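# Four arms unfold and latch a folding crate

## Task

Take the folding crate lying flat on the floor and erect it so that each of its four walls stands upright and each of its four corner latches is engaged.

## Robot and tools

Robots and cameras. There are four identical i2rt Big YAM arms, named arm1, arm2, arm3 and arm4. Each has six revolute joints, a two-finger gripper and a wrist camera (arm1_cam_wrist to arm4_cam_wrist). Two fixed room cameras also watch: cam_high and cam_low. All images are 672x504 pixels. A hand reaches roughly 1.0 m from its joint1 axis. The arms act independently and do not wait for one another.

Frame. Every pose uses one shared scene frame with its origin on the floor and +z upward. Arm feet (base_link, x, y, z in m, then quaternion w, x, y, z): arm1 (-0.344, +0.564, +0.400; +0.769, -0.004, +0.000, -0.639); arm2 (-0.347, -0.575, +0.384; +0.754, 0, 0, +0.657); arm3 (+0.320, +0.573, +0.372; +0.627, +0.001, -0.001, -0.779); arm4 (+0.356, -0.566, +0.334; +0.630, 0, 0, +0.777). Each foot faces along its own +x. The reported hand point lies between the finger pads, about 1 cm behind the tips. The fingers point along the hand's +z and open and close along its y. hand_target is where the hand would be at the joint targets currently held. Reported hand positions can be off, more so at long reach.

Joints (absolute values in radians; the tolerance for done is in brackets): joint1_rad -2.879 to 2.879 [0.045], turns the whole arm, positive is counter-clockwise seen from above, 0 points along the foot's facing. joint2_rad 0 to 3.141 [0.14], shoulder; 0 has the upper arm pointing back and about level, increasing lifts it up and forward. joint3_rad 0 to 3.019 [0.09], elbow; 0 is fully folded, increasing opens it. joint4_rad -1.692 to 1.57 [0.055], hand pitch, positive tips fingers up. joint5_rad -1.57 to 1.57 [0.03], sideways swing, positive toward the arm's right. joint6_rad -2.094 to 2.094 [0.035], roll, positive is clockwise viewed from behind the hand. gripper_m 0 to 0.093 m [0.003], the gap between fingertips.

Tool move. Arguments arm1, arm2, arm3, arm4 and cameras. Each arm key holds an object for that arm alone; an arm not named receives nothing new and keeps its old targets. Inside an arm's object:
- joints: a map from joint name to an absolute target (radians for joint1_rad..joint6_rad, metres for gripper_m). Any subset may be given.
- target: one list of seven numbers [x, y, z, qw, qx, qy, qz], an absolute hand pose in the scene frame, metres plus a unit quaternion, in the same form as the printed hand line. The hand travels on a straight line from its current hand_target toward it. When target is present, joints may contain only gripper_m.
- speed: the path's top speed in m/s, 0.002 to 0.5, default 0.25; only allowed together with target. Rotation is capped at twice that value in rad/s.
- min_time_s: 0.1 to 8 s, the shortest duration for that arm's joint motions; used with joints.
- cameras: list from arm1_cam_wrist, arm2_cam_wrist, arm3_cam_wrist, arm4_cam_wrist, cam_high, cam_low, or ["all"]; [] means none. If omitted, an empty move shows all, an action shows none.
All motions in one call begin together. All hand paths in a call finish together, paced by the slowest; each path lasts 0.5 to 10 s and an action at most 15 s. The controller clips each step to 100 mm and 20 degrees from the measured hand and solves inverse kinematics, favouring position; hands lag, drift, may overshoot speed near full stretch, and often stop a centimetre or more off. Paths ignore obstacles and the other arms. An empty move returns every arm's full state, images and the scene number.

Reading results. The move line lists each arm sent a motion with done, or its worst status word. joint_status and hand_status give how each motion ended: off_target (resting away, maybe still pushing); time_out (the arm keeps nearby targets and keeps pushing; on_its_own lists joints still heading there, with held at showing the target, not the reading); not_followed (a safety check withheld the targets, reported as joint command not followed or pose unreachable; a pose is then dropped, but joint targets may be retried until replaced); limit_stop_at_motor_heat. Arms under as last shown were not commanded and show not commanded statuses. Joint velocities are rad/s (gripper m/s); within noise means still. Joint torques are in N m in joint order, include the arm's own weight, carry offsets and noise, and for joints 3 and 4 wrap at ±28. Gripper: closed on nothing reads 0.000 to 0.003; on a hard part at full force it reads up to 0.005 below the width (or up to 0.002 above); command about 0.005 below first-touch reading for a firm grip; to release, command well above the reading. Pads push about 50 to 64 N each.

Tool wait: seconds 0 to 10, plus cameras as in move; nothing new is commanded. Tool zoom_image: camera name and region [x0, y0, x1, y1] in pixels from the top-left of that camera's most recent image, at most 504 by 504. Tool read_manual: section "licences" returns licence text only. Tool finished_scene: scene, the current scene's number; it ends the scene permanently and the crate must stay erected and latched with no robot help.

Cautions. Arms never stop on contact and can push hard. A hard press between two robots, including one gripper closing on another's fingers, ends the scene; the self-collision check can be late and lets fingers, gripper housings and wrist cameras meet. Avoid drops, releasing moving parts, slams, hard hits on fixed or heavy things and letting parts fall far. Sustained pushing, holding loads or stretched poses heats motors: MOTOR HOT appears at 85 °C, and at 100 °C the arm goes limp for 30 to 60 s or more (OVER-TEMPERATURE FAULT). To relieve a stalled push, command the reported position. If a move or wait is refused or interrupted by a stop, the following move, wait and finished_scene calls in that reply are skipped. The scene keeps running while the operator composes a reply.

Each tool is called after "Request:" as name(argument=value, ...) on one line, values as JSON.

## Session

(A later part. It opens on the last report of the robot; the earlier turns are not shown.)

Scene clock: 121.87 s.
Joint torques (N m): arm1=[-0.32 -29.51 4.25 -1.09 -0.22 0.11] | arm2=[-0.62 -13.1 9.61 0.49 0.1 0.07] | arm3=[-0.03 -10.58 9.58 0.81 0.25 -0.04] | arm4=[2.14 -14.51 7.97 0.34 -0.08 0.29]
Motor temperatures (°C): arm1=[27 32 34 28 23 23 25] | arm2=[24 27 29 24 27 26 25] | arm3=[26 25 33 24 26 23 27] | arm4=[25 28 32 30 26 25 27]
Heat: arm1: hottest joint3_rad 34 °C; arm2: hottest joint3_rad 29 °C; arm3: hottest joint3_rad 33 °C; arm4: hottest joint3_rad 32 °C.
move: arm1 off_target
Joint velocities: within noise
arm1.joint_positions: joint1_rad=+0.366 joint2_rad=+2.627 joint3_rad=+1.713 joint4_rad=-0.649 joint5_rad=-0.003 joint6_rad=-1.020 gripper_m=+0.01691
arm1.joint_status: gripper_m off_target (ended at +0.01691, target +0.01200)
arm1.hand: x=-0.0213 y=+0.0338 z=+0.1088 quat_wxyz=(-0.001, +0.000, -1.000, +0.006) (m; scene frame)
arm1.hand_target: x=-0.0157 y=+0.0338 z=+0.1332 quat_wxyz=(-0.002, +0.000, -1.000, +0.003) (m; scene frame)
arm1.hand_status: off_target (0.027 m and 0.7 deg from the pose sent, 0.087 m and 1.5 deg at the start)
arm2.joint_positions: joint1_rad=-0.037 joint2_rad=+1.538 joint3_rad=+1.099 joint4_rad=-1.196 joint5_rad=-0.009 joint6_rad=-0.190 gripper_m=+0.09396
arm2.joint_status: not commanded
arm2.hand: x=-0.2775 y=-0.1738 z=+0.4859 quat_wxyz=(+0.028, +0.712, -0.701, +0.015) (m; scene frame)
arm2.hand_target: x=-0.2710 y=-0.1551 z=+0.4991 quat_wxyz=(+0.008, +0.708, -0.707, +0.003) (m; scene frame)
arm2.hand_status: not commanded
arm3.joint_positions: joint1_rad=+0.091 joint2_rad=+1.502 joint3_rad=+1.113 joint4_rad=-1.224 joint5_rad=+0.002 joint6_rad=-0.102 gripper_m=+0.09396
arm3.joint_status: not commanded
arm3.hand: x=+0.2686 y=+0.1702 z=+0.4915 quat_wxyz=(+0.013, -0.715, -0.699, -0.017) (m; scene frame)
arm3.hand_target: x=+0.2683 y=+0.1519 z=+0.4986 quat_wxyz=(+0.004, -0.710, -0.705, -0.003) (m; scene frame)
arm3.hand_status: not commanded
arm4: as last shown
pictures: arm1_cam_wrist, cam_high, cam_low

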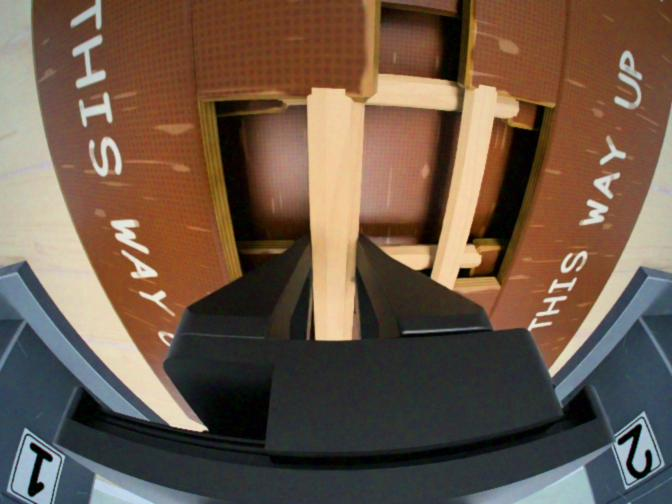

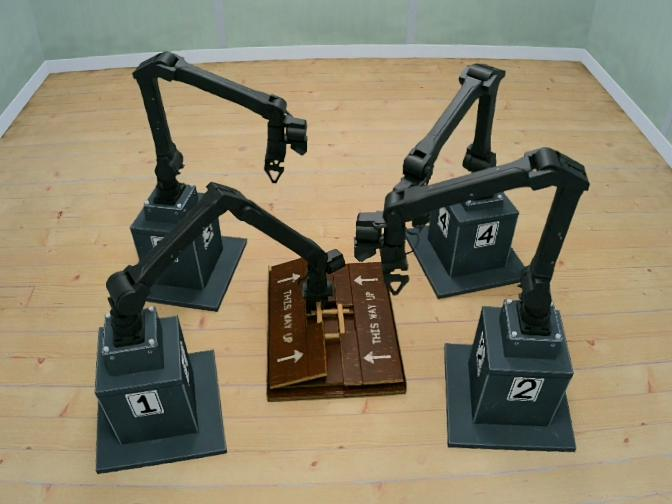

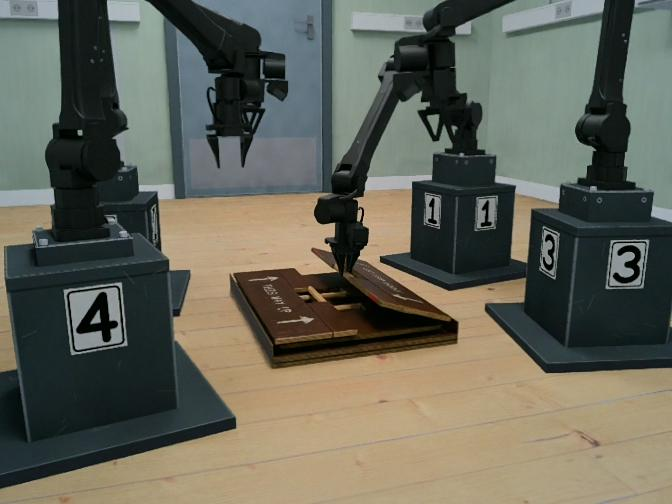

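Request:
move(arm1={"target": [-0.014, 0.062, 0.185, 0, 0, 1, 0], "speed": 0.12}, cameras=[])

Request:
move(arm1={"target": [-0.012, 0.115, 0.228, 0, 0, 1, 0], "speed": 0.12}, cameras=["arm1_cam_wrist", "cam_low", "cam_high"])

Scene clock: 124.37 s.
Joint torques (N m): arm1=[0.62 -29.98 4.01 -1.61 -0.26 0.15] | arm2=[-0.62 -13.1 9.59 0.49 0.1 0.07] | arm3=[0.03 -10.75 9.5 0.7 0.25 -0.03] | arm4=[2.14 -14.56 7.97 0.34 -0.08 0.29]
Motor temperatures (°C): arm1=[27 33 33 28 23 23 25] | arm2=[24 27 29 24 27 26 25] | arm3=[26 25 33 24 26 23 27] | arm4=[25 28 31 30 26 25 27]
Heat: arm1: hottest joint2_rad 33 °C; arm2: hottest joint3_rad 29 °C; arm3: hottest joint3_rad 33 °C; arm4: hottest joint3_rad 31 °C.
move: arm1 off_target
Joint velocities: within noise
arm1.joint_positions: joint1_rad=+0.384 joint2_rad=+2.495 joint3_rad=+1.588 joint4_rad=-0.652 joint5_rad=+0.002 joint6_rad=-1.000 gripper_m=+0.01673
arm1.joint_status: not commanded
arm1.hand: x=-0.0214 y=+0.0543 z=+0.1568 quat_wxyz=(+0.001, -0.001, -1.000, +0.008) (m; scene frame)
arm1.hand_target: x=-0.0144 y=+0.0606 z=+0.1835 quat_wxyz=(+0.000, -0.001, -1.000, +0.001) (m; scene frame)
arm1.hand_status: off_target (0.030 m and 1.0 deg from the pose sent, 0.082 m and 0.7 deg at the start)
arm2, arm3: as last shown
arm4.joint_positions: joint1_rad=+0.619 joint2_rad=+1.639 joint3_rad=+1.182 joint4_rad=-1.118 joint5_rad=+0.000 joint6_rad=-0.765 gripper_m=+0.05507
arm4.joint_status: not commanded
arm4.hand: x=+0.0201 y=-0.2561 z=+0.4218 quat_wxyz=(+0.001, +1.000, +0.010, +0.002) (m; scene frame)
arm4.hand_target: x=+0.0206 y=-0.2594 z=+0.4197 quat_wxyz=(+0.000, +1.000, +0.004, +0.001) (m; scene frame)
arm4.hand_status: not commanded
pictures: none
No camera images: "cameras" was empty.

Scene clock: 125.63 s.
Joint torques (N m): arm1=[0.5 -26.58 3.96 -0.69 -0.34 0.19] | arm2=[-0.62 -13.1 9.58 0.49 0.11 0.06] | arm3=[-0.26 -10.46 9.65 0.65 0.25 -0.04] | arm4=[2.14 -14.51 7.97 0.35 -0.08 0.29]
Motor temperatures (°C): arm1=[27 33 33 28 23 23 25] | arm2=[24 27 29 24 27 26 25] | arm3=[26 25 34 24 26 23 27] | arm4=[25 28 31 30 26 25 27]
Heat: arm1: hottest joint2_rad 33 °C; arm2: hottest joint3_rad 29 °C; arm3: hottest joint3_rad 34 °C; arm4: hottest joint3_rad 31 °C.
move: arm1 off_target
Joint velocities: within noise
arm1.joint_positions: joint1_rad=+0.428 joint2_rad=+2.320 joint3_rad=+1.404 joint4_rad=-0.647 joint5_rad=+0.002 joint6_rad=-0.955 gripper_m=+0.01679
arm1.joint_status: not commanded
arm1.hand: x=-0.0214 y=+0.1017 z=+0.2114 quat_wxyz=(+0.002, -0.001, -1.000, +0.006) (m; scene frame)
arm1.hand_target: x=-0.0156 y=+0.1114 z=+0.2280 quat_wxyz=(+0.000, -0.001, -1.000, +0.000) (m; scene frame)
arm1.hand_status: off_target (0.023 m and 0.8 deg from the pose sent, 0.094 m and 1.0 deg at the start)
arm2, arm3, arm4: as last shown
pictures: arm1_cam_wrist, cam_high, cam_low

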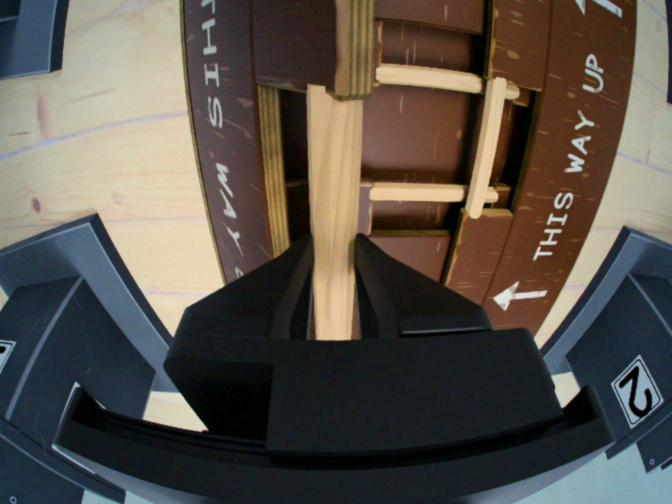

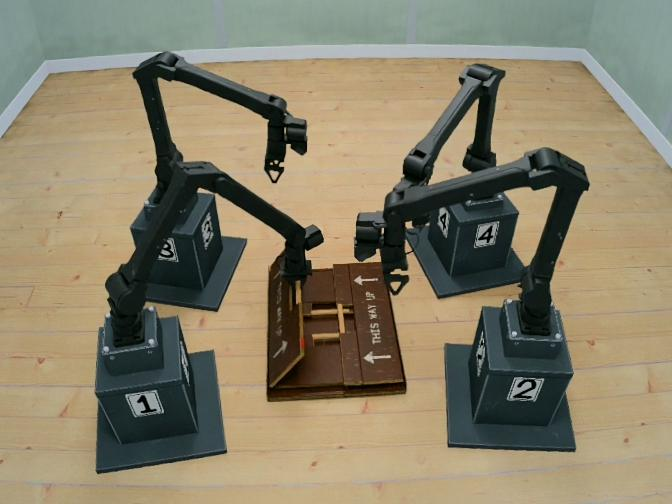

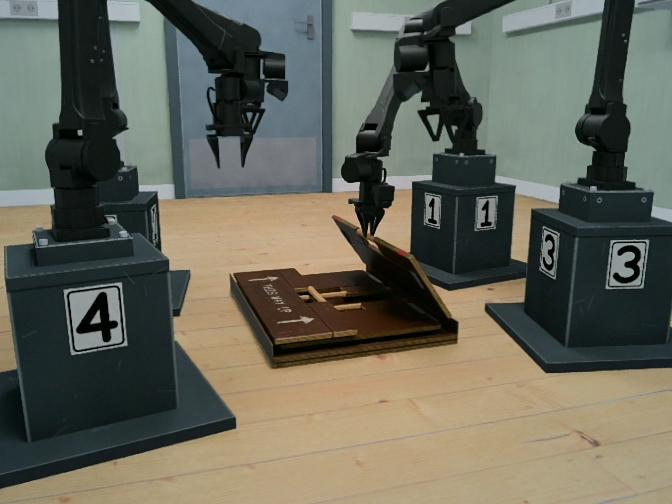

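Request:
move(arm1={"target": [-0.012, 0.165, 0.260, 0, 0, 1, 0], "speed": 0.12}, cameras=[])

Request:
move(arm1={"target": [-0.010, 0.212, 0.267, 0, 0, 1, 0], "speed": 0.1}, cameras=["arm1_cam_wrist", "arm4_cam_wrist", "cam_low", "cam_high"])

Scene clock: 130.57 s.
Joint torques (N m): arm1=[1.79 -25.17 3.85 -0.24 -0.47 0.2] | arm2=[-0.67 -13.1 9.58 0.49 0.11 0.07] | arm3=[0.03 -10.46 9.69 0.68 0.29 -0.07] | arm4=[2.14 -14.51 7.97 0.35 -0.08 0.29]
Motor temperatures (°C): arm1=[27 32 33 28 23 23 25] | arm2=[24 27 29 24 27 26 25] | arm3=[26 25 34 24 26 23 27] | arm4=[25 28 31 30 26 25 26]
Heat: arm1: hottest joint3_rad 33 °C; arm2: hottest joint3_rad 29 °C; arm3: hottest joint3_rad 34 °C; arm4: hottest joint3_rad 31 °C.
move: arm1 off_target
Joint velocities: within noise
arm1.joint_positions: joint1_rad=+0.487 joint2_rad=+2.192 joint3_rad=+1.252 joint4_rad=-0.638 joint5_rad=+0.005 joint6_rad=-0.894 gripper_m=+0.01608
arm1.joint_status: not commanded
arm1.hand: x=-0.0222 y=+0.1550 z=+0.2427 quat_wxyz=(+0.007, -0.003, -1.000, +0.001) (m; scene frame)
arm1.hand_target: x=-0.0122 y=+0.1635 z=+0.2599 quat_wxyz=(+0.000, +0.000, -1.000, +0.001) (m; scene frame)
arm1.hand_status: off_target (0.022 m and 0.9 deg from the pose sent, 0.080 m and 0.8 deg at the start)
arm2, arm3, arm4: as last shown
pictures: none
No camera images: "cameras" was empty.

Scene clock: 131.80 s.
Joint torques (N m): arm1=[2.02 -22.53 3.82 0.5 -0.53 0.21] | arm2=[-0.62 -13.04 9.58 0.47 0.11 0.06] | arm3=[0.21 -10.93 9.55 0.72 0.25 -0.03] | arm4=[2.2 -14.51 7.97 0.35 -0.08 0.29]
Motor temperatures (°C): arm1=[27 32 33 28 23 23 25] | arm2=[24 27 29 24 27 26 25] | arm3=[26 25 34 24 26 23 27] | arm4=[25 28 31 30 26 25 26]
Heat: arm1: hottest joint3_rad 33 °C; arm2: hottest joint3_rad 29 °C; arm3: hottest joint3_rad 34 °C; arm4: hottest joint3_rad 31 °C.
move: arm1 off_target
Joint velocities: within noise
arm1.joint_positions: joint1_rad=+0.553 joint2_rad=+2.114 joint3_rad=+1.131 joint4_rad=-0.614 joint5_rad=+0.007 joint6_rad=-0.828 gripper_m=+0.01358
arm1.joint_status: not commanded
arm1.hand: x=-0.0229 y=+0.2065 z=+0.2538 quat_wxyz=(+0.014, -0.003, -1.000, -0.005) (m; scene frame)
arm1.hand_target: x=-0.0105 y=+0.2125 z=+0.2665 quat_wxyz=(+0.001, +0.000, -1.000, -0.001) (m; scene frame)
arm1.hand_status: off_target (0.019 m and 1.7 deg from the pose sent, 0.063 m and 0.9 deg at the start)
arm2, arm3, arm4: as last shown
pictures: arm1_cam_wrist, arm4_cam_wrist, cam_high, cam_low

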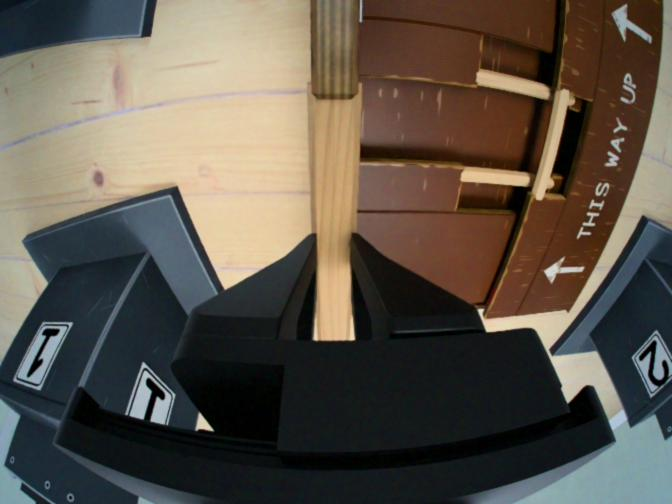

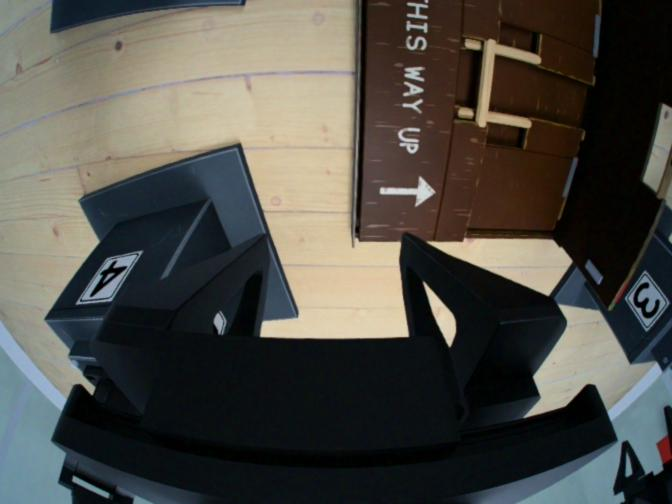

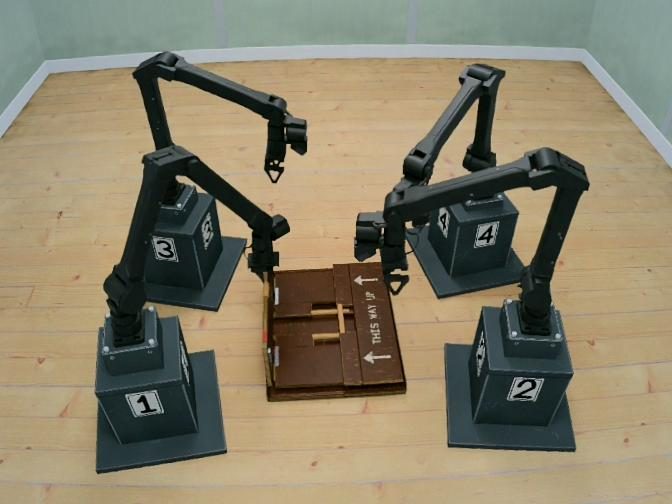

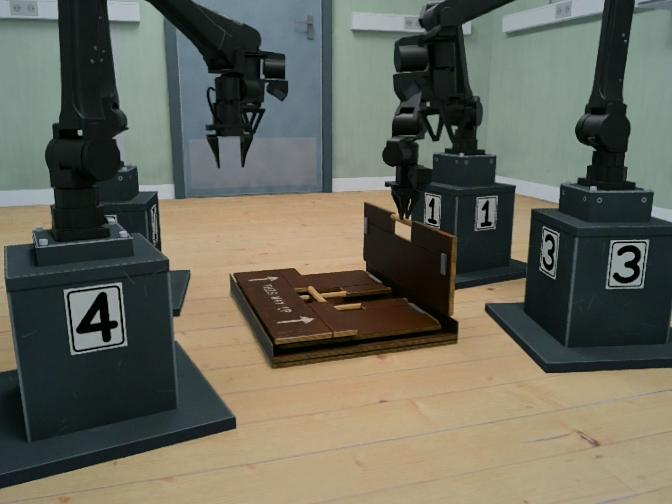

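Request:
zoom_image(camera="cam_low", region=[225, 190, 475, 380])

Request:
zoom_image(camera="cam_high", region=[250, 250, 420, 410])

Request:
zoom_image(camera="arm4_cam_wrist", region=[340, 0, 672, 320])

Scaled by 2.016 from the camera's 672x504 image, which has a finer 960x720 frame.

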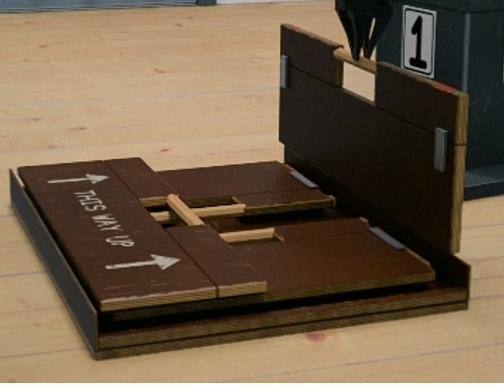

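Scaled by 2.965 from the camera's 672x504 image, which has a finer 960x720 frame.

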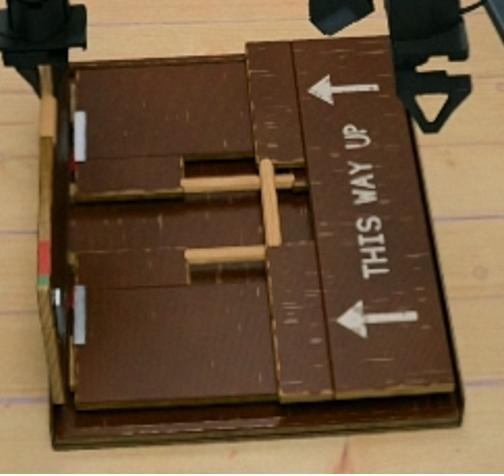

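Scaled by 1.518 from the camera's 672x504 image, which has a finer 960x720 frame.

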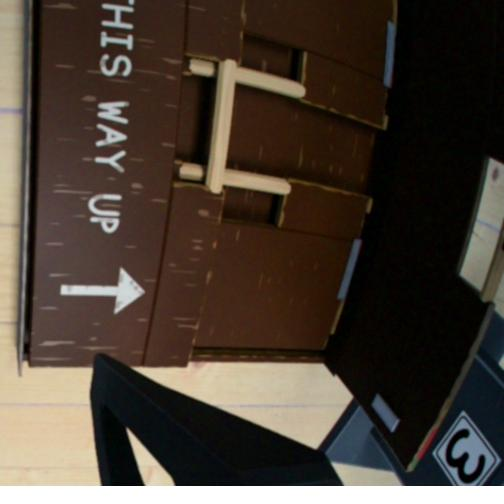

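Request:
move(arm4={"target": [-0.026, -0.014, 0.122, 0, 1, 0, 0]}, cameras=["arm4_cam_wrist"])

Scene clock: 140.17 s.
Joint torques (N m): arm1=[1.08 -22.71 3.95 0.64 -0.52 0.17] | arm2=[-0.62 -13.1 9.58 0.49 0.1 0.06] | arm3=[-0.15 -10.58 9.54 0.72 0.23 -0.02] | arm4=[1.55 -21.95 10.96 -0.53 -0.23 -0.11]
Motor temperatures (°C): arm1=[27 32 32 28 23 23 25] | arm2=[24 27 30 24 27 26 25] | arm3=[26 25 34 24 26 23 27] | arm4=[25 28 31 30 26 25 26]
Heat: arm1: hottest joint2_rad 32 °C; arm2: hottest joint3_rad 30 °C; arm3: hottest joint3_rad 34 °C; arm4: hottest joint3_rad 31 °C.
move: arm4 off_target
Joint velocities: within noise
arm1, arm2, arm3: as last shown
arm1.hand_target: x=-0.0105 y=+0.2125 z=+0.2665 quat_wxyz=(+0.001, +0.001, -1.000, -0.001) (m; scene frame)
arm4.joint_positions: joint1_rad=+0.401 joint2_rad=+2.533 joint3_rad=+1.822 joint4_rad=-0.861 joint5_rad=-0.001 joint6_rad=-0.940 gripper_m=+0.05507
arm4.joint_status: not commanded
arm4.hand: x=-0.0214 y=-0.0242 z=+0.1283 quat_wxyz=(+0.001, +1.000, -0.011, +0.000) (m; scene frame)
arm4.hand_target: x=-0.0247 y=-0.0177 z=+0.1211 quat_wxyz=(+0.001, +1.000, -0.003, -0.001) (m; scene frame)
arm4.hand_status: off_target (0.013 m and 1.3 deg from the pose sent, 0.388 m and 1.2 deg at the start)
pictures: arm4_cam_wrist

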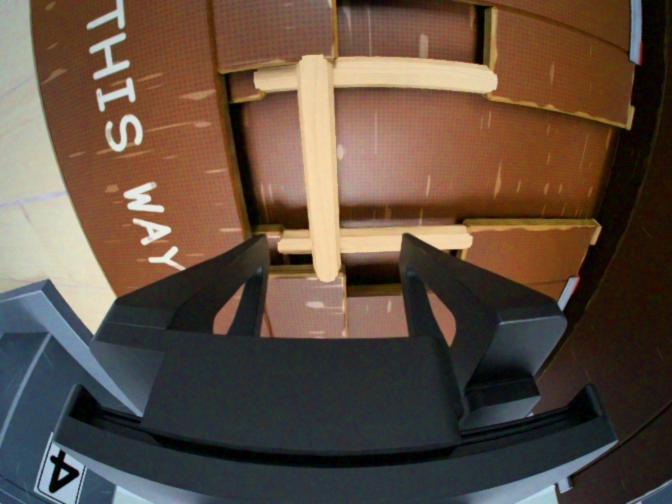

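Request:
move(arm4={"target": [-0.024, -0.024, 0.050, 0, 1, 0, 0], "speed": 0.12}, cameras=["arm4_cam_wrist"])

Scene clock: 144.70 s.
Joint torques (N m): arm1=[1.79 -22.53 3.88 0.46 -0.52 0.21] | arm2=[-0.67 -13.1 9.58 0.49 0.11 0.06] | arm3=[-0.38 -10.46 9.7 0.9 0.25 -0.02] | arm4=[2.02 -22.71 9.95 0.24 -0.11 -0.11]
Motor temperatures (°C): arm1=[27 32 32 28 23 23 25] | arm2=[24 27 30 24 27 26 25] | arm3=[26 25 34 24 26 23 27] | arm4=[25 29 31 30 26 25 26]
Heat: arm1: hottest joint2_rad 32 °C; arm2: hottest joint3_rad 30 °C; arm3: hottest joint3_rad 34 °C; arm4: hottest joint3_rad 31 °C.
move: arm4 off_target
Joint velocities: within noise
arm1, arm2, arm3: as last shown
arm4.joint_positions: joint1_rad=+0.399 joint2_rad=+2.665 joint3_rad=+1.863 joint4_rad=-0.790 joint5_rad=-0.001 joint6_rad=-0.941 gripper_m=+0.05507
arm4.joint_status: not commanded
arm4.hand: x=-0.0146 y=-0.0323 z=+0.0559 quat_wxyz=(+0.009, +1.000, -0.011, +0.006) (m; scene frame)
arm4.hand_target: x=-0.0225 y=-0.0244 z=+0.0500 quat_wxyz=(+0.000, +1.000, -0.001, +0.000) (m; scene frame)
arm4.hand_status: off_target (0.014 m and 1.8 deg from the pose sent, 0.078 m and 1.3 deg at the start)
pictures: arm4_cam_wrist

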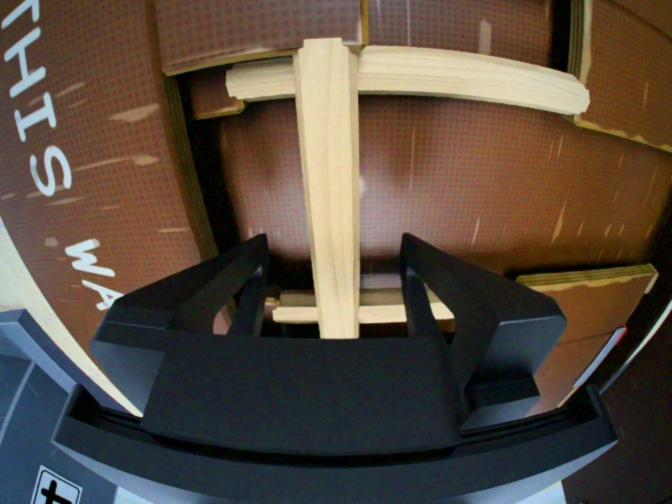

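Request:
move(arm4={"target": [-0.026, -0.024, 0.040, 0, 1, 0, 0], "speed": 0.1}, cameras=[])

Request:
move(arm4={"joints": {"gripper_m": 0.015}}, cameras=["arm4_cam_wrist"])

Scene clock: 146.77 s.
Joint torques (N m): arm1=[1.32 -23.06 4.04 0.54 -0.52 0.2] | arm2=[-0.62 -13.1 9.59 0.5 0.11 0.06] | arm3=[-0.32 -10.46 9.62 0.64 0.25 -0.04] | arm4=[2.32 -22.12 10.3 0.23 -0.11 -0.08]
Motor temperatures (°C): arm1=[27 32 32 28 23 23 26] | arm2=[24 27 30 24 27 26 25] | arm3=[26 25 34 24 26 23 27] | arm4=[25 29 31 30 26 25 26]
Heat: arm1: hottest joint2_rad 32 °C; arm2: hottest joint3_rad 30 °C; arm3: hottest joint3_rad 34 °C; arm4: hottest joint3_rad 31 °C.
move: arm4 off_target
Joint velocities: within noise
arm1, arm2, arm3: as last shown
arm4.joint_positions: joint1_rad=+0.399 joint2_rad=+2.679 joint3_rad=+1.879 joint4_rad=-0.785 joint5_rad=-0.001 joint6_rad=-0.941 gripper_m=+0.05507
arm4.joint_status: not commanded
arm4.hand: x=-0.0166 y=-0.0294 z=+0.0512 quat_wxyz=(+0.006, +1.000, -0.011, +0.004) (m; scene frame)
arm4.hand_target: x=-0.0253 y=-0.0249 z=+0.0405 quat_wxyz=(+0.000, +1.000, +0.000, +0.000) (m; scene frame)
arm4.hand_status: off_target (0.016 m and 1.6 deg from the pose sent, 0.021 m and 1.8 deg at the start)
pictures: none
No camera images: "cameras" was empty.

Scene clock: 147.63 s.
Joint torques (N m): arm1=[1.67 -22.42 4 0.49 -0.52 0.22] | arm2=[-0.62 -13.16 9.59 0.49 0.11 0.07] | arm3=[-0.44 -10.23 9.59 0.77 0.24 -0.04] | arm4=[1.79 -21.77 10.29 0.34 -0.09 0.11]
Motor temperatures (°C): arm1=[27 32 32 28 23 23 26] | arm2=[24 27 30 24 27 26 25] | arm3=[26 25 34 24 26 23 27] | arm4=[25 29 31 30 26 25 26]
Heat: arm1: hottest joint2_rad 32 °C; arm2: hottest joint3_rad 30 °C; arm3: hottest joint3_rad 34 °C; arm4: hottest joint3_rad 31 °C.
move: arm4 done
Joint velocities: within noise
arm1: as last shown
arm2.joint_positions: joint1_rad=-0.037 joint2_rad=+1.538 joint3_rad=+1.099 joint4_rad=-1.196 joint5_rad=-0.009 joint6_rad=-0.190 gripper_m=+0.09396
arm2.joint_status: not commanded
arm2.hand: x=-0.2775 y=-0.1738 z=+0.4859 quat_wxyz=(+0.028, +0.712, -0.701, +0.015) (m; scene frame)
arm2.hand_target: x=-0.2710 y=-0.1551 z=+0.4991 quat_wxyz=(+0.008, +0.708, -0.707, +0.003) (m; scene frame)
arm2.hand_status: not commanded
arm3.joint_positions: joint1_rad=+0.091 joint2_rad=+1.502 joint3_rad=+1.113 joint4_rad=-1.224 joint5_rad=+0.002 joint6_rad=-0.102 gripper_m=+0.09396
arm3.joint_status: not commanded
arm3.hand: x=+0.2686 y=+0.1702 z=+0.4915 quat_wxyz=(+0.013, -0.715, -0.699, -0.017) (m; scene frame)
arm3.hand_target: x=+0.2683 y=+0.1519 z=+0.4986 quat_wxyz=(+0.004, -0.710, -0.705, -0.003) (m; scene frame)
arm3.hand_status: not commanded
arm4.joint_positions: joint1_rad=+0.399 joint2_rad=+2.680 joint3_rad=+1.879 joint4_rad=-0.789 joint5_rad=-0.009 joint6_rad=-0.969 gripper_m=+0.01733
arm4.joint_status: all done
arm4.hand: x=-0.0169 y=-0.0314 z=+0.0502 quat_wxyz=(+0.010, +1.000, +0.002, +0.002) (m; scene frame)
arm4.hand_target: x=-0.0261 y=-0.0258 z=+0.0401 quat_wxyz=(+0.002, +1.000, +0.004, -0.002) (m; scene frame)
arm4.hand_status: not commanded
pictures: arm4_cam_wrist

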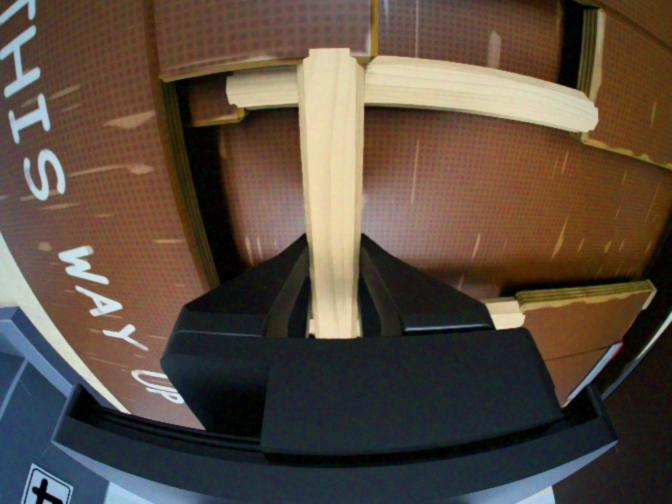

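Request:
move(arm4={"target": [-0.027, -0.041, 0.137, 0, 1, 0, 0], "speed": 0.12, "joints": {"gripper_m": 0.012}}, cameras=[])

Request:
move(arm4={"target": [-0.029, -0.067, 0.187, 0, 1, 0, 0], "speed": 0.12}, cameras=["arm4_cam_wrist"])

Scene clock: 151.17 s.
Joint torques (N m): arm1=[1.67 -22.65 3.9 0.57 -0.5 0.17] | arm2=[-0.67 -13.04 9.58 0.49 0.11 0.07] | arm3=[-0.26 -10.64 9.55 0.69 0.24 -0.05] | arm4=[2.61 -27.69 6.78 -1.36 -0.36 0.39]
Motor temperatures (°C): arm1=[27 32 32 28 23 23 26] | arm2=[24 27 30 24 27 26 25] | arm3=[26 25 34 24 26 23 27] | arm4=[25 29 31 30 26 25 27]
Heat: arm1: hottest joint2_rad 32 °C; arm2: hottest joint3_rad 30 °C; arm3: hottest joint3_rad 34 °C; arm4: hottest joint3_rad 31 °C.
move: arm4 off_target
Joint velocities: within noise
arm1, arm2, arm3: as last shown
arm4.joint_positions: joint1_rad=+0.410 joint2_rad=+2.544 joint3_rad=+1.777 joint4_rad=-0.807 joint5_rad=+0.013 joint6_rad=-0.969 gripper_m=+0.01666
arm4.joint_status: gripper_m off_target (ended at +0.01667, target +0.01200)
arm4.hand: x=-0.0170 y=-0.0368 z=+0.1090 quat_wxyz=(-0.003, +1.000, +0.008, +0.006) (m; scene frame)
arm4.hand_target: x=-0.0274 y=-0.0368 z=+0.1362 quat_wxyz=(-0.006, +1.000, +0.000, +0.000) (m; scene frame)
arm4.hand_status: off_target (0.030 m and 1.2 deg from the pose sent, 0.088 m and 1.2 deg at the start)
pictures: none
No camera images: "cameras" was empty.

Scene clock: 152.30 s.
Joint torques (N m): arm1=[1.32 -22.83 4.01 0.57 -0.49 0.23] | arm2=[-0.62 -13.1 9.57 0.49 0.1 0.06] | arm3=[-0.32 -10.81 9.61 0.69 0.25 -0.04] | arm4=[3.37 -27.46 6.6 -2.17 -0.67 0.51]
Motor temperatures (°C): arm1=[27 32 32 28 23 23 26] | arm2=[24 27 30 24 27 26 25] | arm3=[26 25 34 24 26 23 27] | arm4=[25 29 31 30 26 25 27]
Heat: arm1: hottest joint2_rad 32 °C; arm2: hottest joint3_rad 30 °C; arm3: hottest joint3_rad 34 °C; arm4: hottest joint3_rad 31 °C.
move: arm4 off_target
Joint velocities: within noise
arm1, arm2, arm3: as last shown
arm4.joint_positions: joint1_rad=+0.428 joint2_rad=+2.423 joint3_rad=+1.673 joint4_rad=-0.819 joint5_rad=+0.017 joint6_rad=-0.952 gripper_m=+0.01645
arm4.joint_status: not commanded
arm4.hand: x=-0.0165 y=-0.0561 z=+0.1550 quat_wxyz=(-0.006, +1.000, +0.009, +0.006) (m; scene frame)
arm4.hand_target: x=-0.0291 y=-0.0660 z=+0.1848 quat_wxyz=(-0.001, +1.000, +0.000, +0.001) (m; scene frame)
arm4.hand_status: off_target (0.036 m and 1.4 deg from the pose sent, 0.084 m and 1.2 deg at the start)
pictures: arm4_cam_wrist

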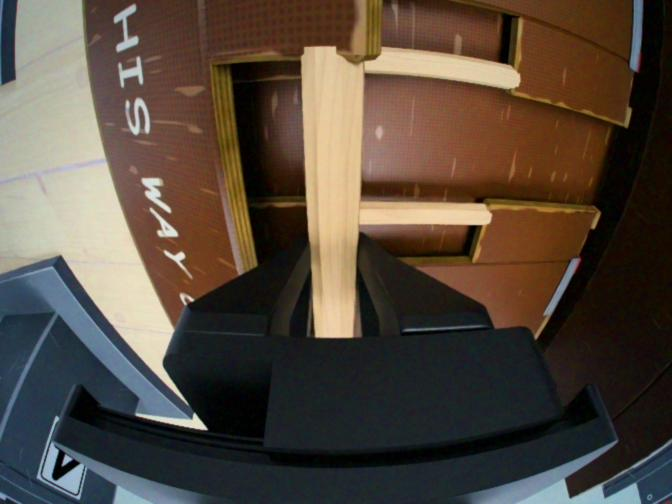

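Request:
move(arm4={"target": [-0.030, -0.120, 0.232, 0, 1, 0, 0], "speed": 0.12}, cameras=[])

Request:
move(arm4={"target": [-0.031, -0.170, 0.262, 0, 1, 0, 0], "speed": 0.12}, cameras=[])

Request:
move(arm4={"target": [-0.031, -0.217, 0.267, 0, 1, 0, 0], "speed": 0.1}, cameras=["all"])

Scene clock: 154.67 s.
Joint torques (N m): arm1=[1.61 -22.59 4.1 0.5 -0.52 0.22] | arm2=[-0.67 -13.16 9.59 0.5 0.11 0.07] | arm3=[0.03 -10.34 9.73 0.77 0.24 -0.04] | arm4=[4.07 -24.47 6.75 -1.5 -0.83 0.54]
Motor temperatures (°C): arm1=[27 32 32 28 23 23 26] | arm2=[24 27 30 24 27 26 25] | arm3=[26 25 34 24 26 23 27] | arm4=[25 29 31 30 26 25 27]
Heat: arm1: hottest joint2_rad 32 °C; arm2: hottest joint3_rad 30 °C; arm3: hottest joint3_rad 34 °C; arm4: hottest joint3_rad 31 °C.
move: arm4 off_target
Joint velocities: within noise
arm1, arm2, arm3: as last shown
arm4.joint_positions: joint1_rad=+0.476 joint2_rad=+2.246 joint3_rad=+1.504 joint4_rad=-0.828 joint5_rad=+0.020 joint6_rad=-0.900 gripper_m=+0.01660
arm4.joint_status: not commanded
arm4.hand: x=-0.0158 y=-0.1038 z=+0.2120 quat_wxyz=(-0.007, +1.000, +0.006, +0.008) (m; scene frame)
arm4.hand_target: x=-0.0302 y=-0.1190 z=+0.2316 quat_wxyz=(+0.000, +1.000, +0.001, +0.000) (m; scene frame)
arm4.hand_status: off_target (0.029 m and 1.4 deg from the pose sent, 0.101 m and 1.4 deg at the start)
pictures: none
No camera images: "cameras" was empty.

Scene clock: 155.77 s.
Joint torques (N m): arm1=[1.32 -22.77 3.84 0.38 -0.48 0.2] | arm2=[-0.67 -13.1 9.59 0.49 0.11 0.07] | arm3=[-0.44 -10.23 9.58 0.73 0.22 -0.03] | arm4=[4.37 -23 6.76 -1.14 -0.95 0.59]
Motor temperatures (°C): arm1=[27 32 32 28 23 23 26] | arm2=[24 27 30 24 27 26 25] | arm3=[26 25 34 24 26 23 27] | arm4=[25 30 31 30 26 25 27]
Heat: arm1: hottest joint2_rad 32 °C; arm2: hottest joint3_rad 30 °C; arm3: hottest joint3_rad 34 °C; arm4: hottest joint3_rad 31 °C.
move: arm4 off_target
Joint velocities: within noise
arm1.joint_positions: joint1_rad=+0.553 joint2_rad=+2.114 joint3_rad=+1.131 joint4_rad=-0.614 joint5_rad=+0.007 joint6_rad=-0.828 gripper_m=+0.01358
arm1.joint_status: not commanded
arm1.hand: x=-0.0229 y=+0.2065 z=+0.2538 quat_wxyz=(+0.014, -0.003, -1.000, -0.005) (m; scene frame)
arm1.hand_target: x=-0.0105 y=+0.2125 z=+0.2665 quat_wxyz=(+0.001, +0.001, -1.000, -0.001) (m; scene frame)
arm1.hand_status: not commanded
arm2, arm3: as last shown
arm4.joint_positions: joint1_rad=+0.531 joint2_rad=+2.125 joint3_rad=+1.374 joint4_rad=-0.828 joint5_rad=+0.023 joint6_rad=-0.844 gripper_m=+0.01621
arm4.joint_status: not commanded
arm4.hand: x=-0.0151 y=-0.1522 z=+0.2426 quat_wxyz=(-0.005, +1.000, +0.006, +0.012) (m; scene frame)
arm4.hand_target: x=-0.0313 y=-0.1683 z=+0.2622 quat_wxyz=(-0.001, +1.000, +0.000, -0.001) (m; scene frame)
arm4.hand_status: off_target (0.031 m and 1.6 deg from the pose sent, 0.084 m and 1.4 deg at the start)
pictures: none
No camera images: "cameras" was empty.

Scene clock: 156.90 s.
Joint torques (N m): arm1=[1.73 -22.3 4.1 0.65 -0.5 0.19] | arm2=[-0.62 -13.1 9.58 0.47 0.11 0.06] | arm3=[-0.32 -10.23 9.65 0.73 0.22 -0.06] | arm4=[4.78 -20.84 6.27 -0.75 -1.26 0.57]
Motor temperatures (°C): arm1=[27 32 32 28 23 23 26] | arm2=[24 27 30 24 27 26 25] | arm3=[26 25 34 24 26 23 27] | arm4=[25 30 31 30 26 25 27]
Heat: arm1: hottest joint2_rad 32 °C; arm2: hottest joint3_rad 30 °C; arm3: hottest joint3_rad 34 °C; arm4: hottest joint3_rad 31 °C.
move: arm4 off_target
Joint velocities: within noise
arm1, arm2, arm3: as last shown
arm1.joint_positions: joint1_rad=+0.553 joint2_rad=+2.114 joint3_rad=+1.131 joint4_rad=-0.614 joint5_rad=+0.007 joint6_rad=-0.828 gripper_m=+0.01357
arm4.joint_positions: joint1_rad=+0.588 joint2_rad=+2.044 joint3_rad=+1.262 joint4_rad=-0.796 joint5_rad=+0.034 joint6_rad=-0.780 gripper_m=+0.01621
arm4.joint_status: not commanded
arm4.hand: x=-0.0140 y=-0.1949 z=+0.2541 quat_wxyz=(-0.010, +1.000, +0.002, +0.014) (m; scene frame)
arm4.hand_target: x=-0.0303 y=-0.2158 z=+0.2667 quat_wxyz=(+0.000, +1.000, +0.001, +0.001) (m; scene frame)
arm4.hand_status: off_target (0.031 m and 2.0 deg from the pose sent, 0.071 m and 1.6 deg at the start)
pictures: arm1_cam_wrist, arm2_cam_wrist, arm3_cam_wrist, arm4_cam_wrist, cam_high, cam_low

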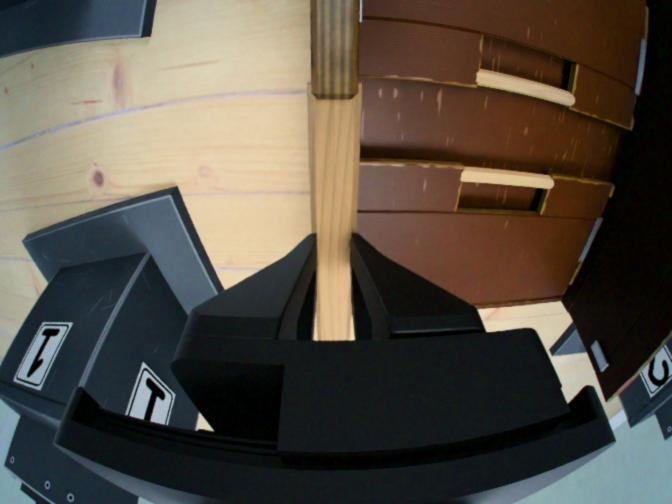

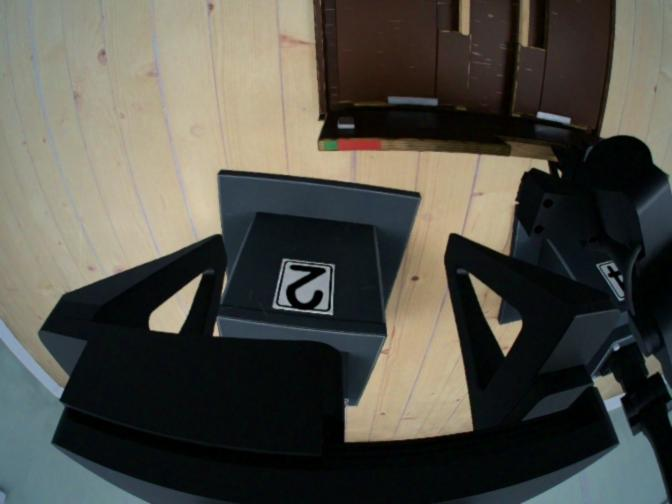

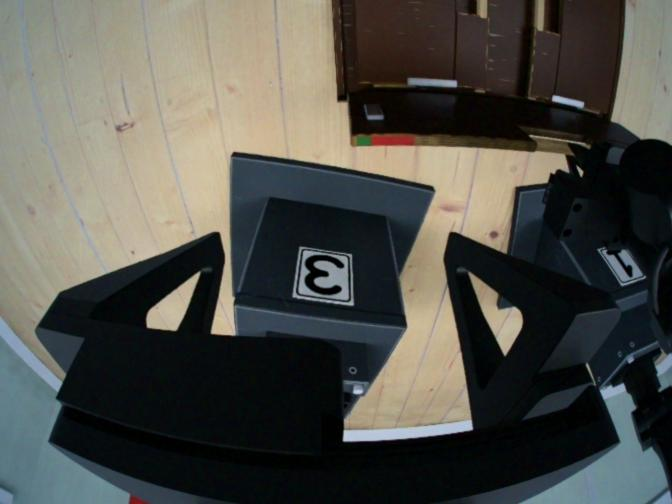

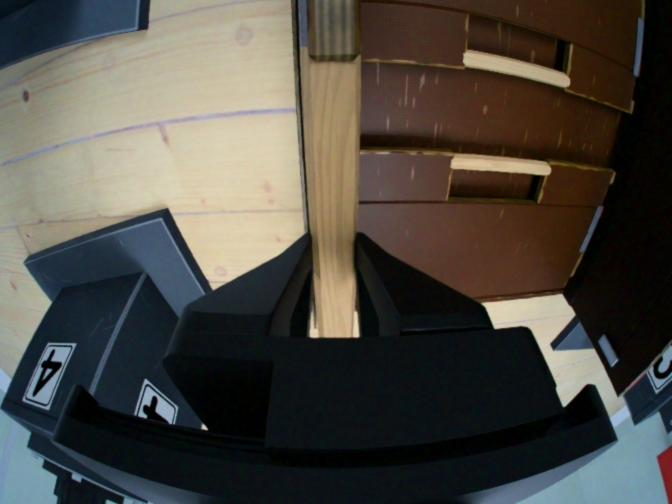

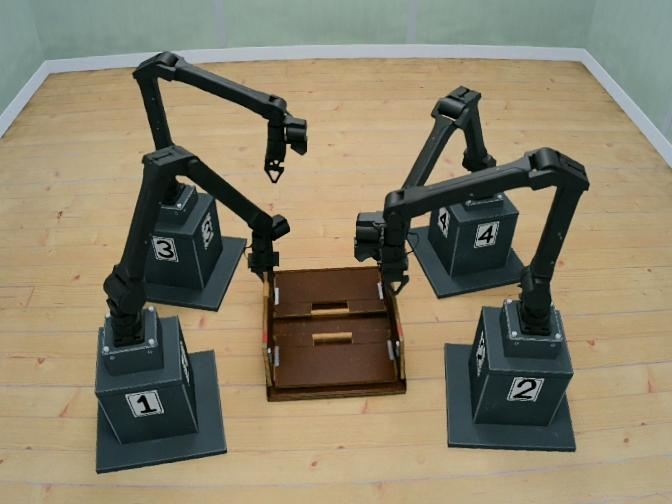

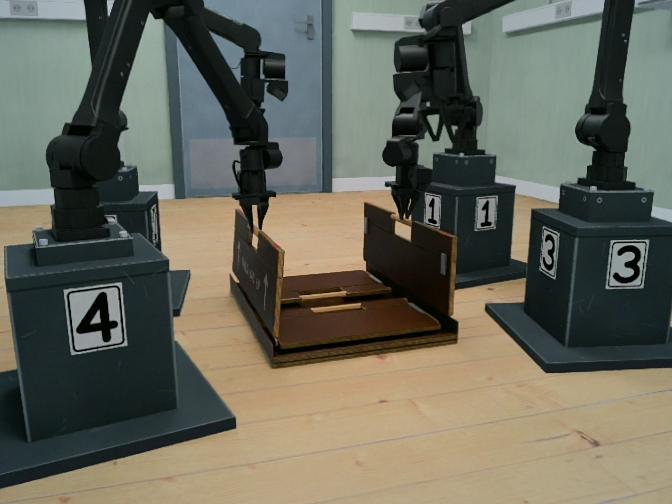

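Request:
move(arm4={"target": [-0.031, -0.244, 0.264, 0, 1, 0, 0], "speed": 0.1}, cameras=["arm4_cam_wrist", "cam_low", "cam_high"])

Scene clock: 159.37 s.
Joint torques (N m): arm1=[1.85 -22.89 3.99 0.51 -0.55 0.2] | arm2=[-0.62 -13.16 9.57 0.49 0.11 0.07] | arm3=[-0.5 -10.87 9.57 0.79 0.26 -0.05] | arm4=[5.71 -19.78 5.7 -0.85 -1.51 0.62]
Motor temperatures (°C): arm1=[27 32 32 28 23 23 26] | arm2=[24 27 30 24 27 26 25] | arm3=[26 25 34 24 26 23 27] | arm4=[25 29 31 30 27 25 27]
Heat: arm1: hottest joint2_rad 32 °C; arm2: hottest joint3_rad 30 °C; arm3: hottest joint3_rad 34 °C; arm4: hottest joint3_rad 31 °C.
move: arm4 off_target
Joint velocities: within noise
arm1, arm2, arm3: as last shown
arm4.joint_positions: joint1_rad=+0.616 joint2_rad=+2.012 joint3_rad=+1.205 joint4_rad=-0.761 joint5_rad=+0.040 joint6_rad=-0.746 gripper_m=+0.01621
arm4.joint_status: not commanded
arm4.hand: x=-0.0131 y=-0.2140 z=+0.2550 quat_wxyz=(-0.016, +1.000, -0.001, +0.012) (m; scene frame)
arm4.hand_target: x=-0.0292 y=-0.2433 z=+0.2627 quat_wxyz=(+0.001, +1.000, +0.001, +0.002) (m; scene frame)
arm4.hand_status: off_target (0.036 m and 2.3 deg from the pose sent, 0.053 m and 2.0 deg at the start)
pictures: arm4_cam_wrist, cam_high, cam_low

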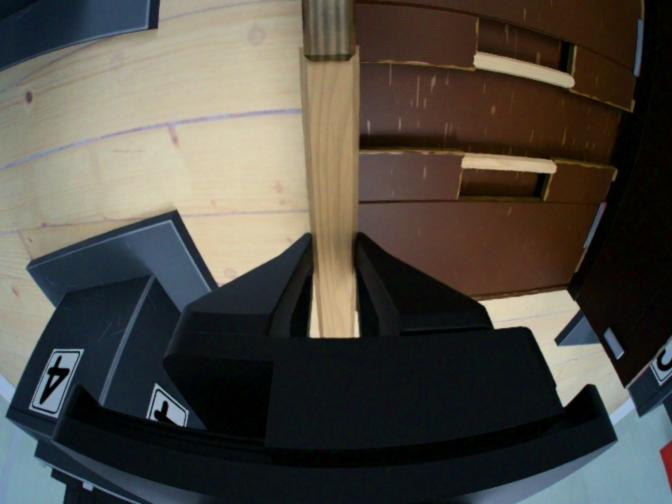

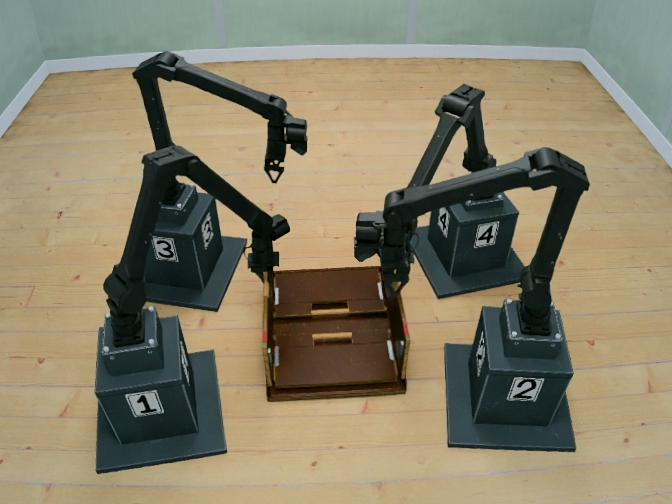

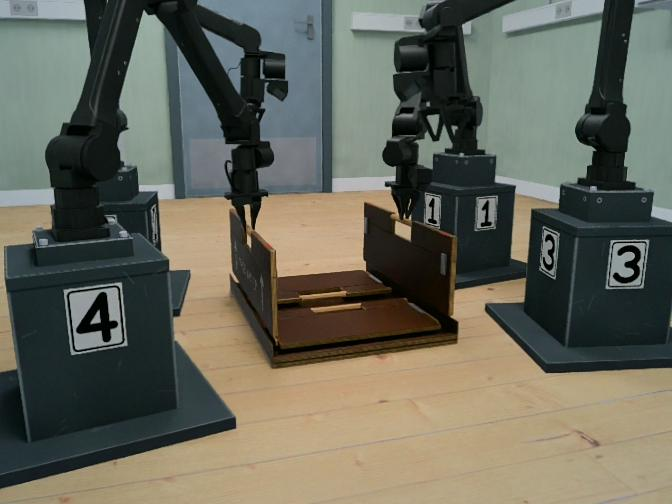

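Request:
zoom_image(camera="cam_low", region=[215, 170, 475, 380])

Request:
zoom_image(camera="cam_high", region=[250, 250, 420, 410])

Scaled by 1.938 from the camera's 672x504 image, which has a finer 960x720 frame.

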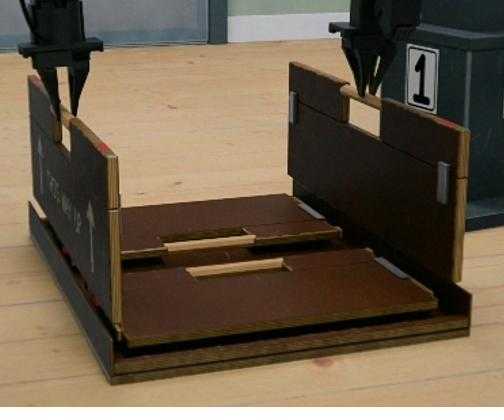

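Scaled by 2.965 from the camera's 672x504 image, which has a finer 960x720 frame.

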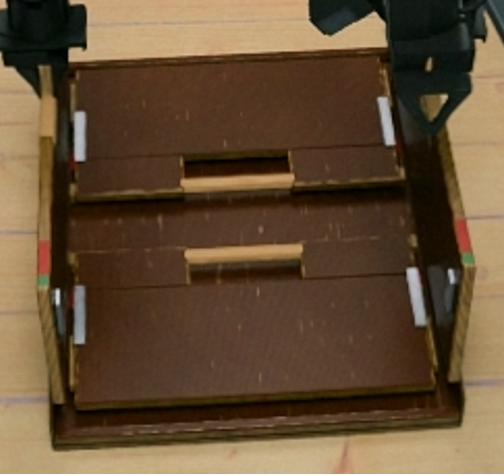

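Request:
move(arm2={"target": [-0.073, 0.012, 0.17, 0, 0.7071, -0.7071, 0], "joints": {"gripper_m": 0.055}}, cameras=["arm2_cam_wrist", "arm4_cam_wrist", "cam_high"])

Scene clock: 178.93 s.
Joint torques (N m): arm1=[1.55 -23.3 4.04 0.49 -0.54 0.17] | arm2=[-0.09 -24 7.6 0.17 -0.06 -0.11] | arm3=[0.15 -10.46 9.65 0.83 0.21 -0.06] | arm4=[5.66 -19.72 5.65 -0.81 -1.51 0.63]
Motor temperatures (°C): arm1=[27 32 31 27 24 23 26] | arm2=[24 27 30 24 27 26 25] | arm3=[26 25 34 24 26 23 27] | arm4=[25 29 30 30 29 25 28]
Heat: arm1: hottest joint2_rad 32 °C; arm2: hottest joint3_rad 30 °C; arm3: hottest joint3_rad 34 °C; arm4: hottest joint3_rad 30 °C.
move: arm2 off_target
Joint velocities: within noise
arm1, arm3, arm4: as last shown
arm2.joint_positions: joint1_rad=-0.296 joint2_rad=+2.515 joint3_rad=+1.719 joint4_rad=-0.800 joint5_rad=-0.004 joint6_rad=-0.426 gripper_m=+0.05513
arm2.joint_status: all done
arm2.hand: x=-0.0829 y=-0.0035 z=+0.1613 quat_wxyz=(+0.012, +0.705, -0.709, +0.003) (m; scene frame)
arm2.hand_target: x=-0.0764 y=+0.0095 z=+0.1686 quat_wxyz=(+0.002, +0.708, -0.707, -0.001) (m; scene frame)
arm2.hand_status: off_target (0.020 m and 1.5 deg from the pose sent, 0.420 m and 3.7 deg at the start)
pictures: arm2_cam_wrist, arm4_cam_wrist, cam_high

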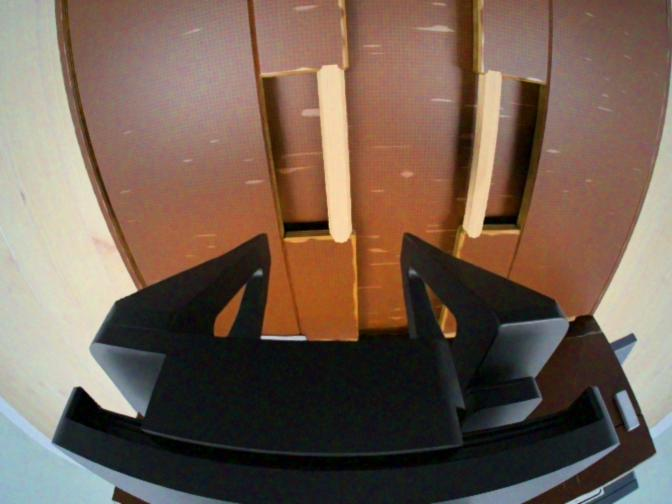

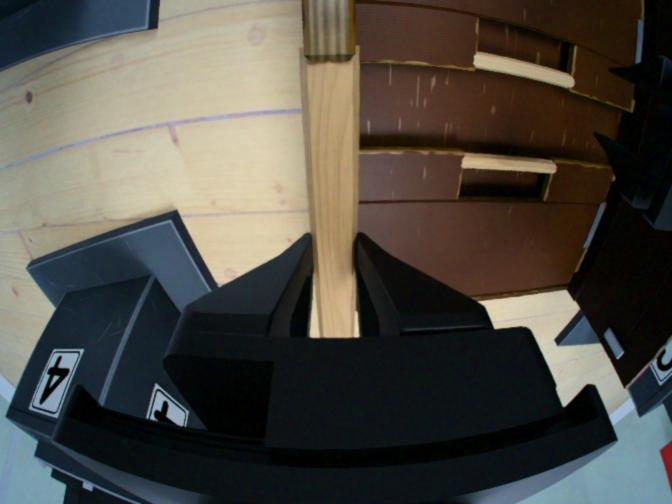

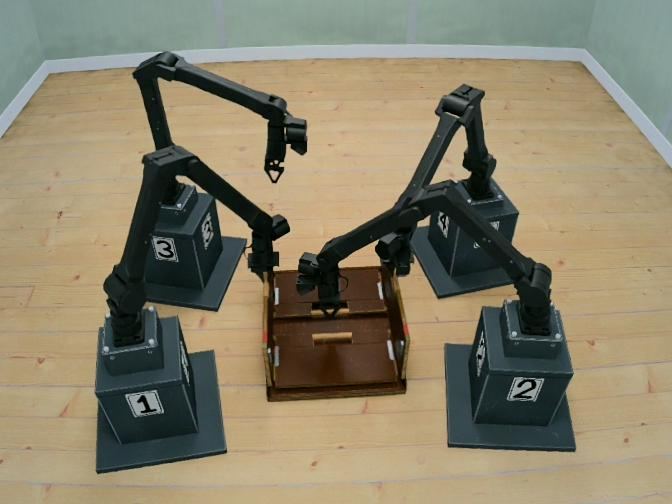

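Request:
move(arm2={"target": [-0.077, -0.002, 0.068, 0, 0.7071, -0.7071, 0], "speed": 0.15}, cameras=["arm2_cam_wrist"])

Scene clock: 185.90 s.
Joint torques (N m): arm1=[1.2 -22.18 4 0.65 -0.51 0.19] | arm2=[-0.67 -24.53 6.58 0.64 0.09 -0.14] | arm3=[-0.03 -10.52 9.69 0.58 0.22 -0.06] | arm4=[5.71 -19.72 5.65 -0.81 -1.51 0.62]
Motor temperatures (°C): arm1=[27 32 31 27 24 23 26] | arm2=[24 28 29 24 27 26 25] | arm3=[26 25 34 24 26 23 27] | arm4=[25 29 30 30 29 25 28]
Heat: arm1: hottest joint2_rad 32 °C; arm2: hottest joint3_rad 29 °C; arm3: hottest joint3_rad 34 °C; arm4: hottest joint3_rad 30 °C.
move: arm2 off_target
Joint velocities: within noise
arm1, arm4: as last shown
arm2.joint_positions: joint1_rad=-0.292 joint2_rad=+2.700 joint3_rad=+1.774 joint4_rad=-0.685 joint5_rad=-0.002 joint6_rad=-0.429 gripper_m=+0.05513
arm2.joint_status: not commanded
arm2.hand: x=-0.0921 y=-0.0176 z=+0.0621 quat_wxyz=(+0.019, +0.707, -0.707, +0.006) (m; scene frame)
arm2.hand_target: x=-0.0800 y=-0.0019 z=+0.0689 quat_wxyz=(-0.001, +0.708, -0.706, +0.000) (m; scene frame)
arm2.hand_status: off_target (0.022 m and 2.3 deg from the pose sent, 0.093 m and 1.5 deg at the start)
arm3.joint_positions: joint1_rad=+0.091 joint2_rad=+1.502 joint3_rad=+1.113 joint4_rad=-1.224 joint5_rad=+0.002 joint6_rad=-0.102 gripper_m=+0.09396
arm3.joint_status: not commanded
arm3.hand: x=+0.2686 y=+0.1702 z=+0.4915 quat_wxyz=(+0.013, -0.715, -0.699, -0.017) (m; scene frame)
arm3.hand_target: x=+0.2683 y=+0.1519 z=+0.4986 quat_wxyz=(+0.004, -0.710, -0.705, -0.003) (m; scene frame)
arm3.hand_status: not commanded
pictures: arm2_cam_wrist

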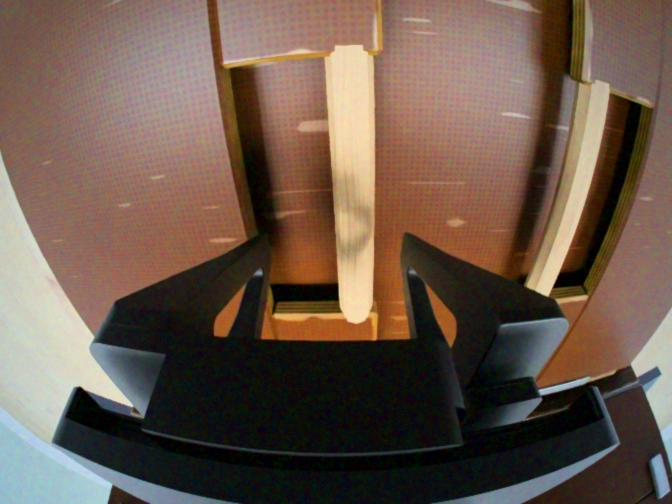

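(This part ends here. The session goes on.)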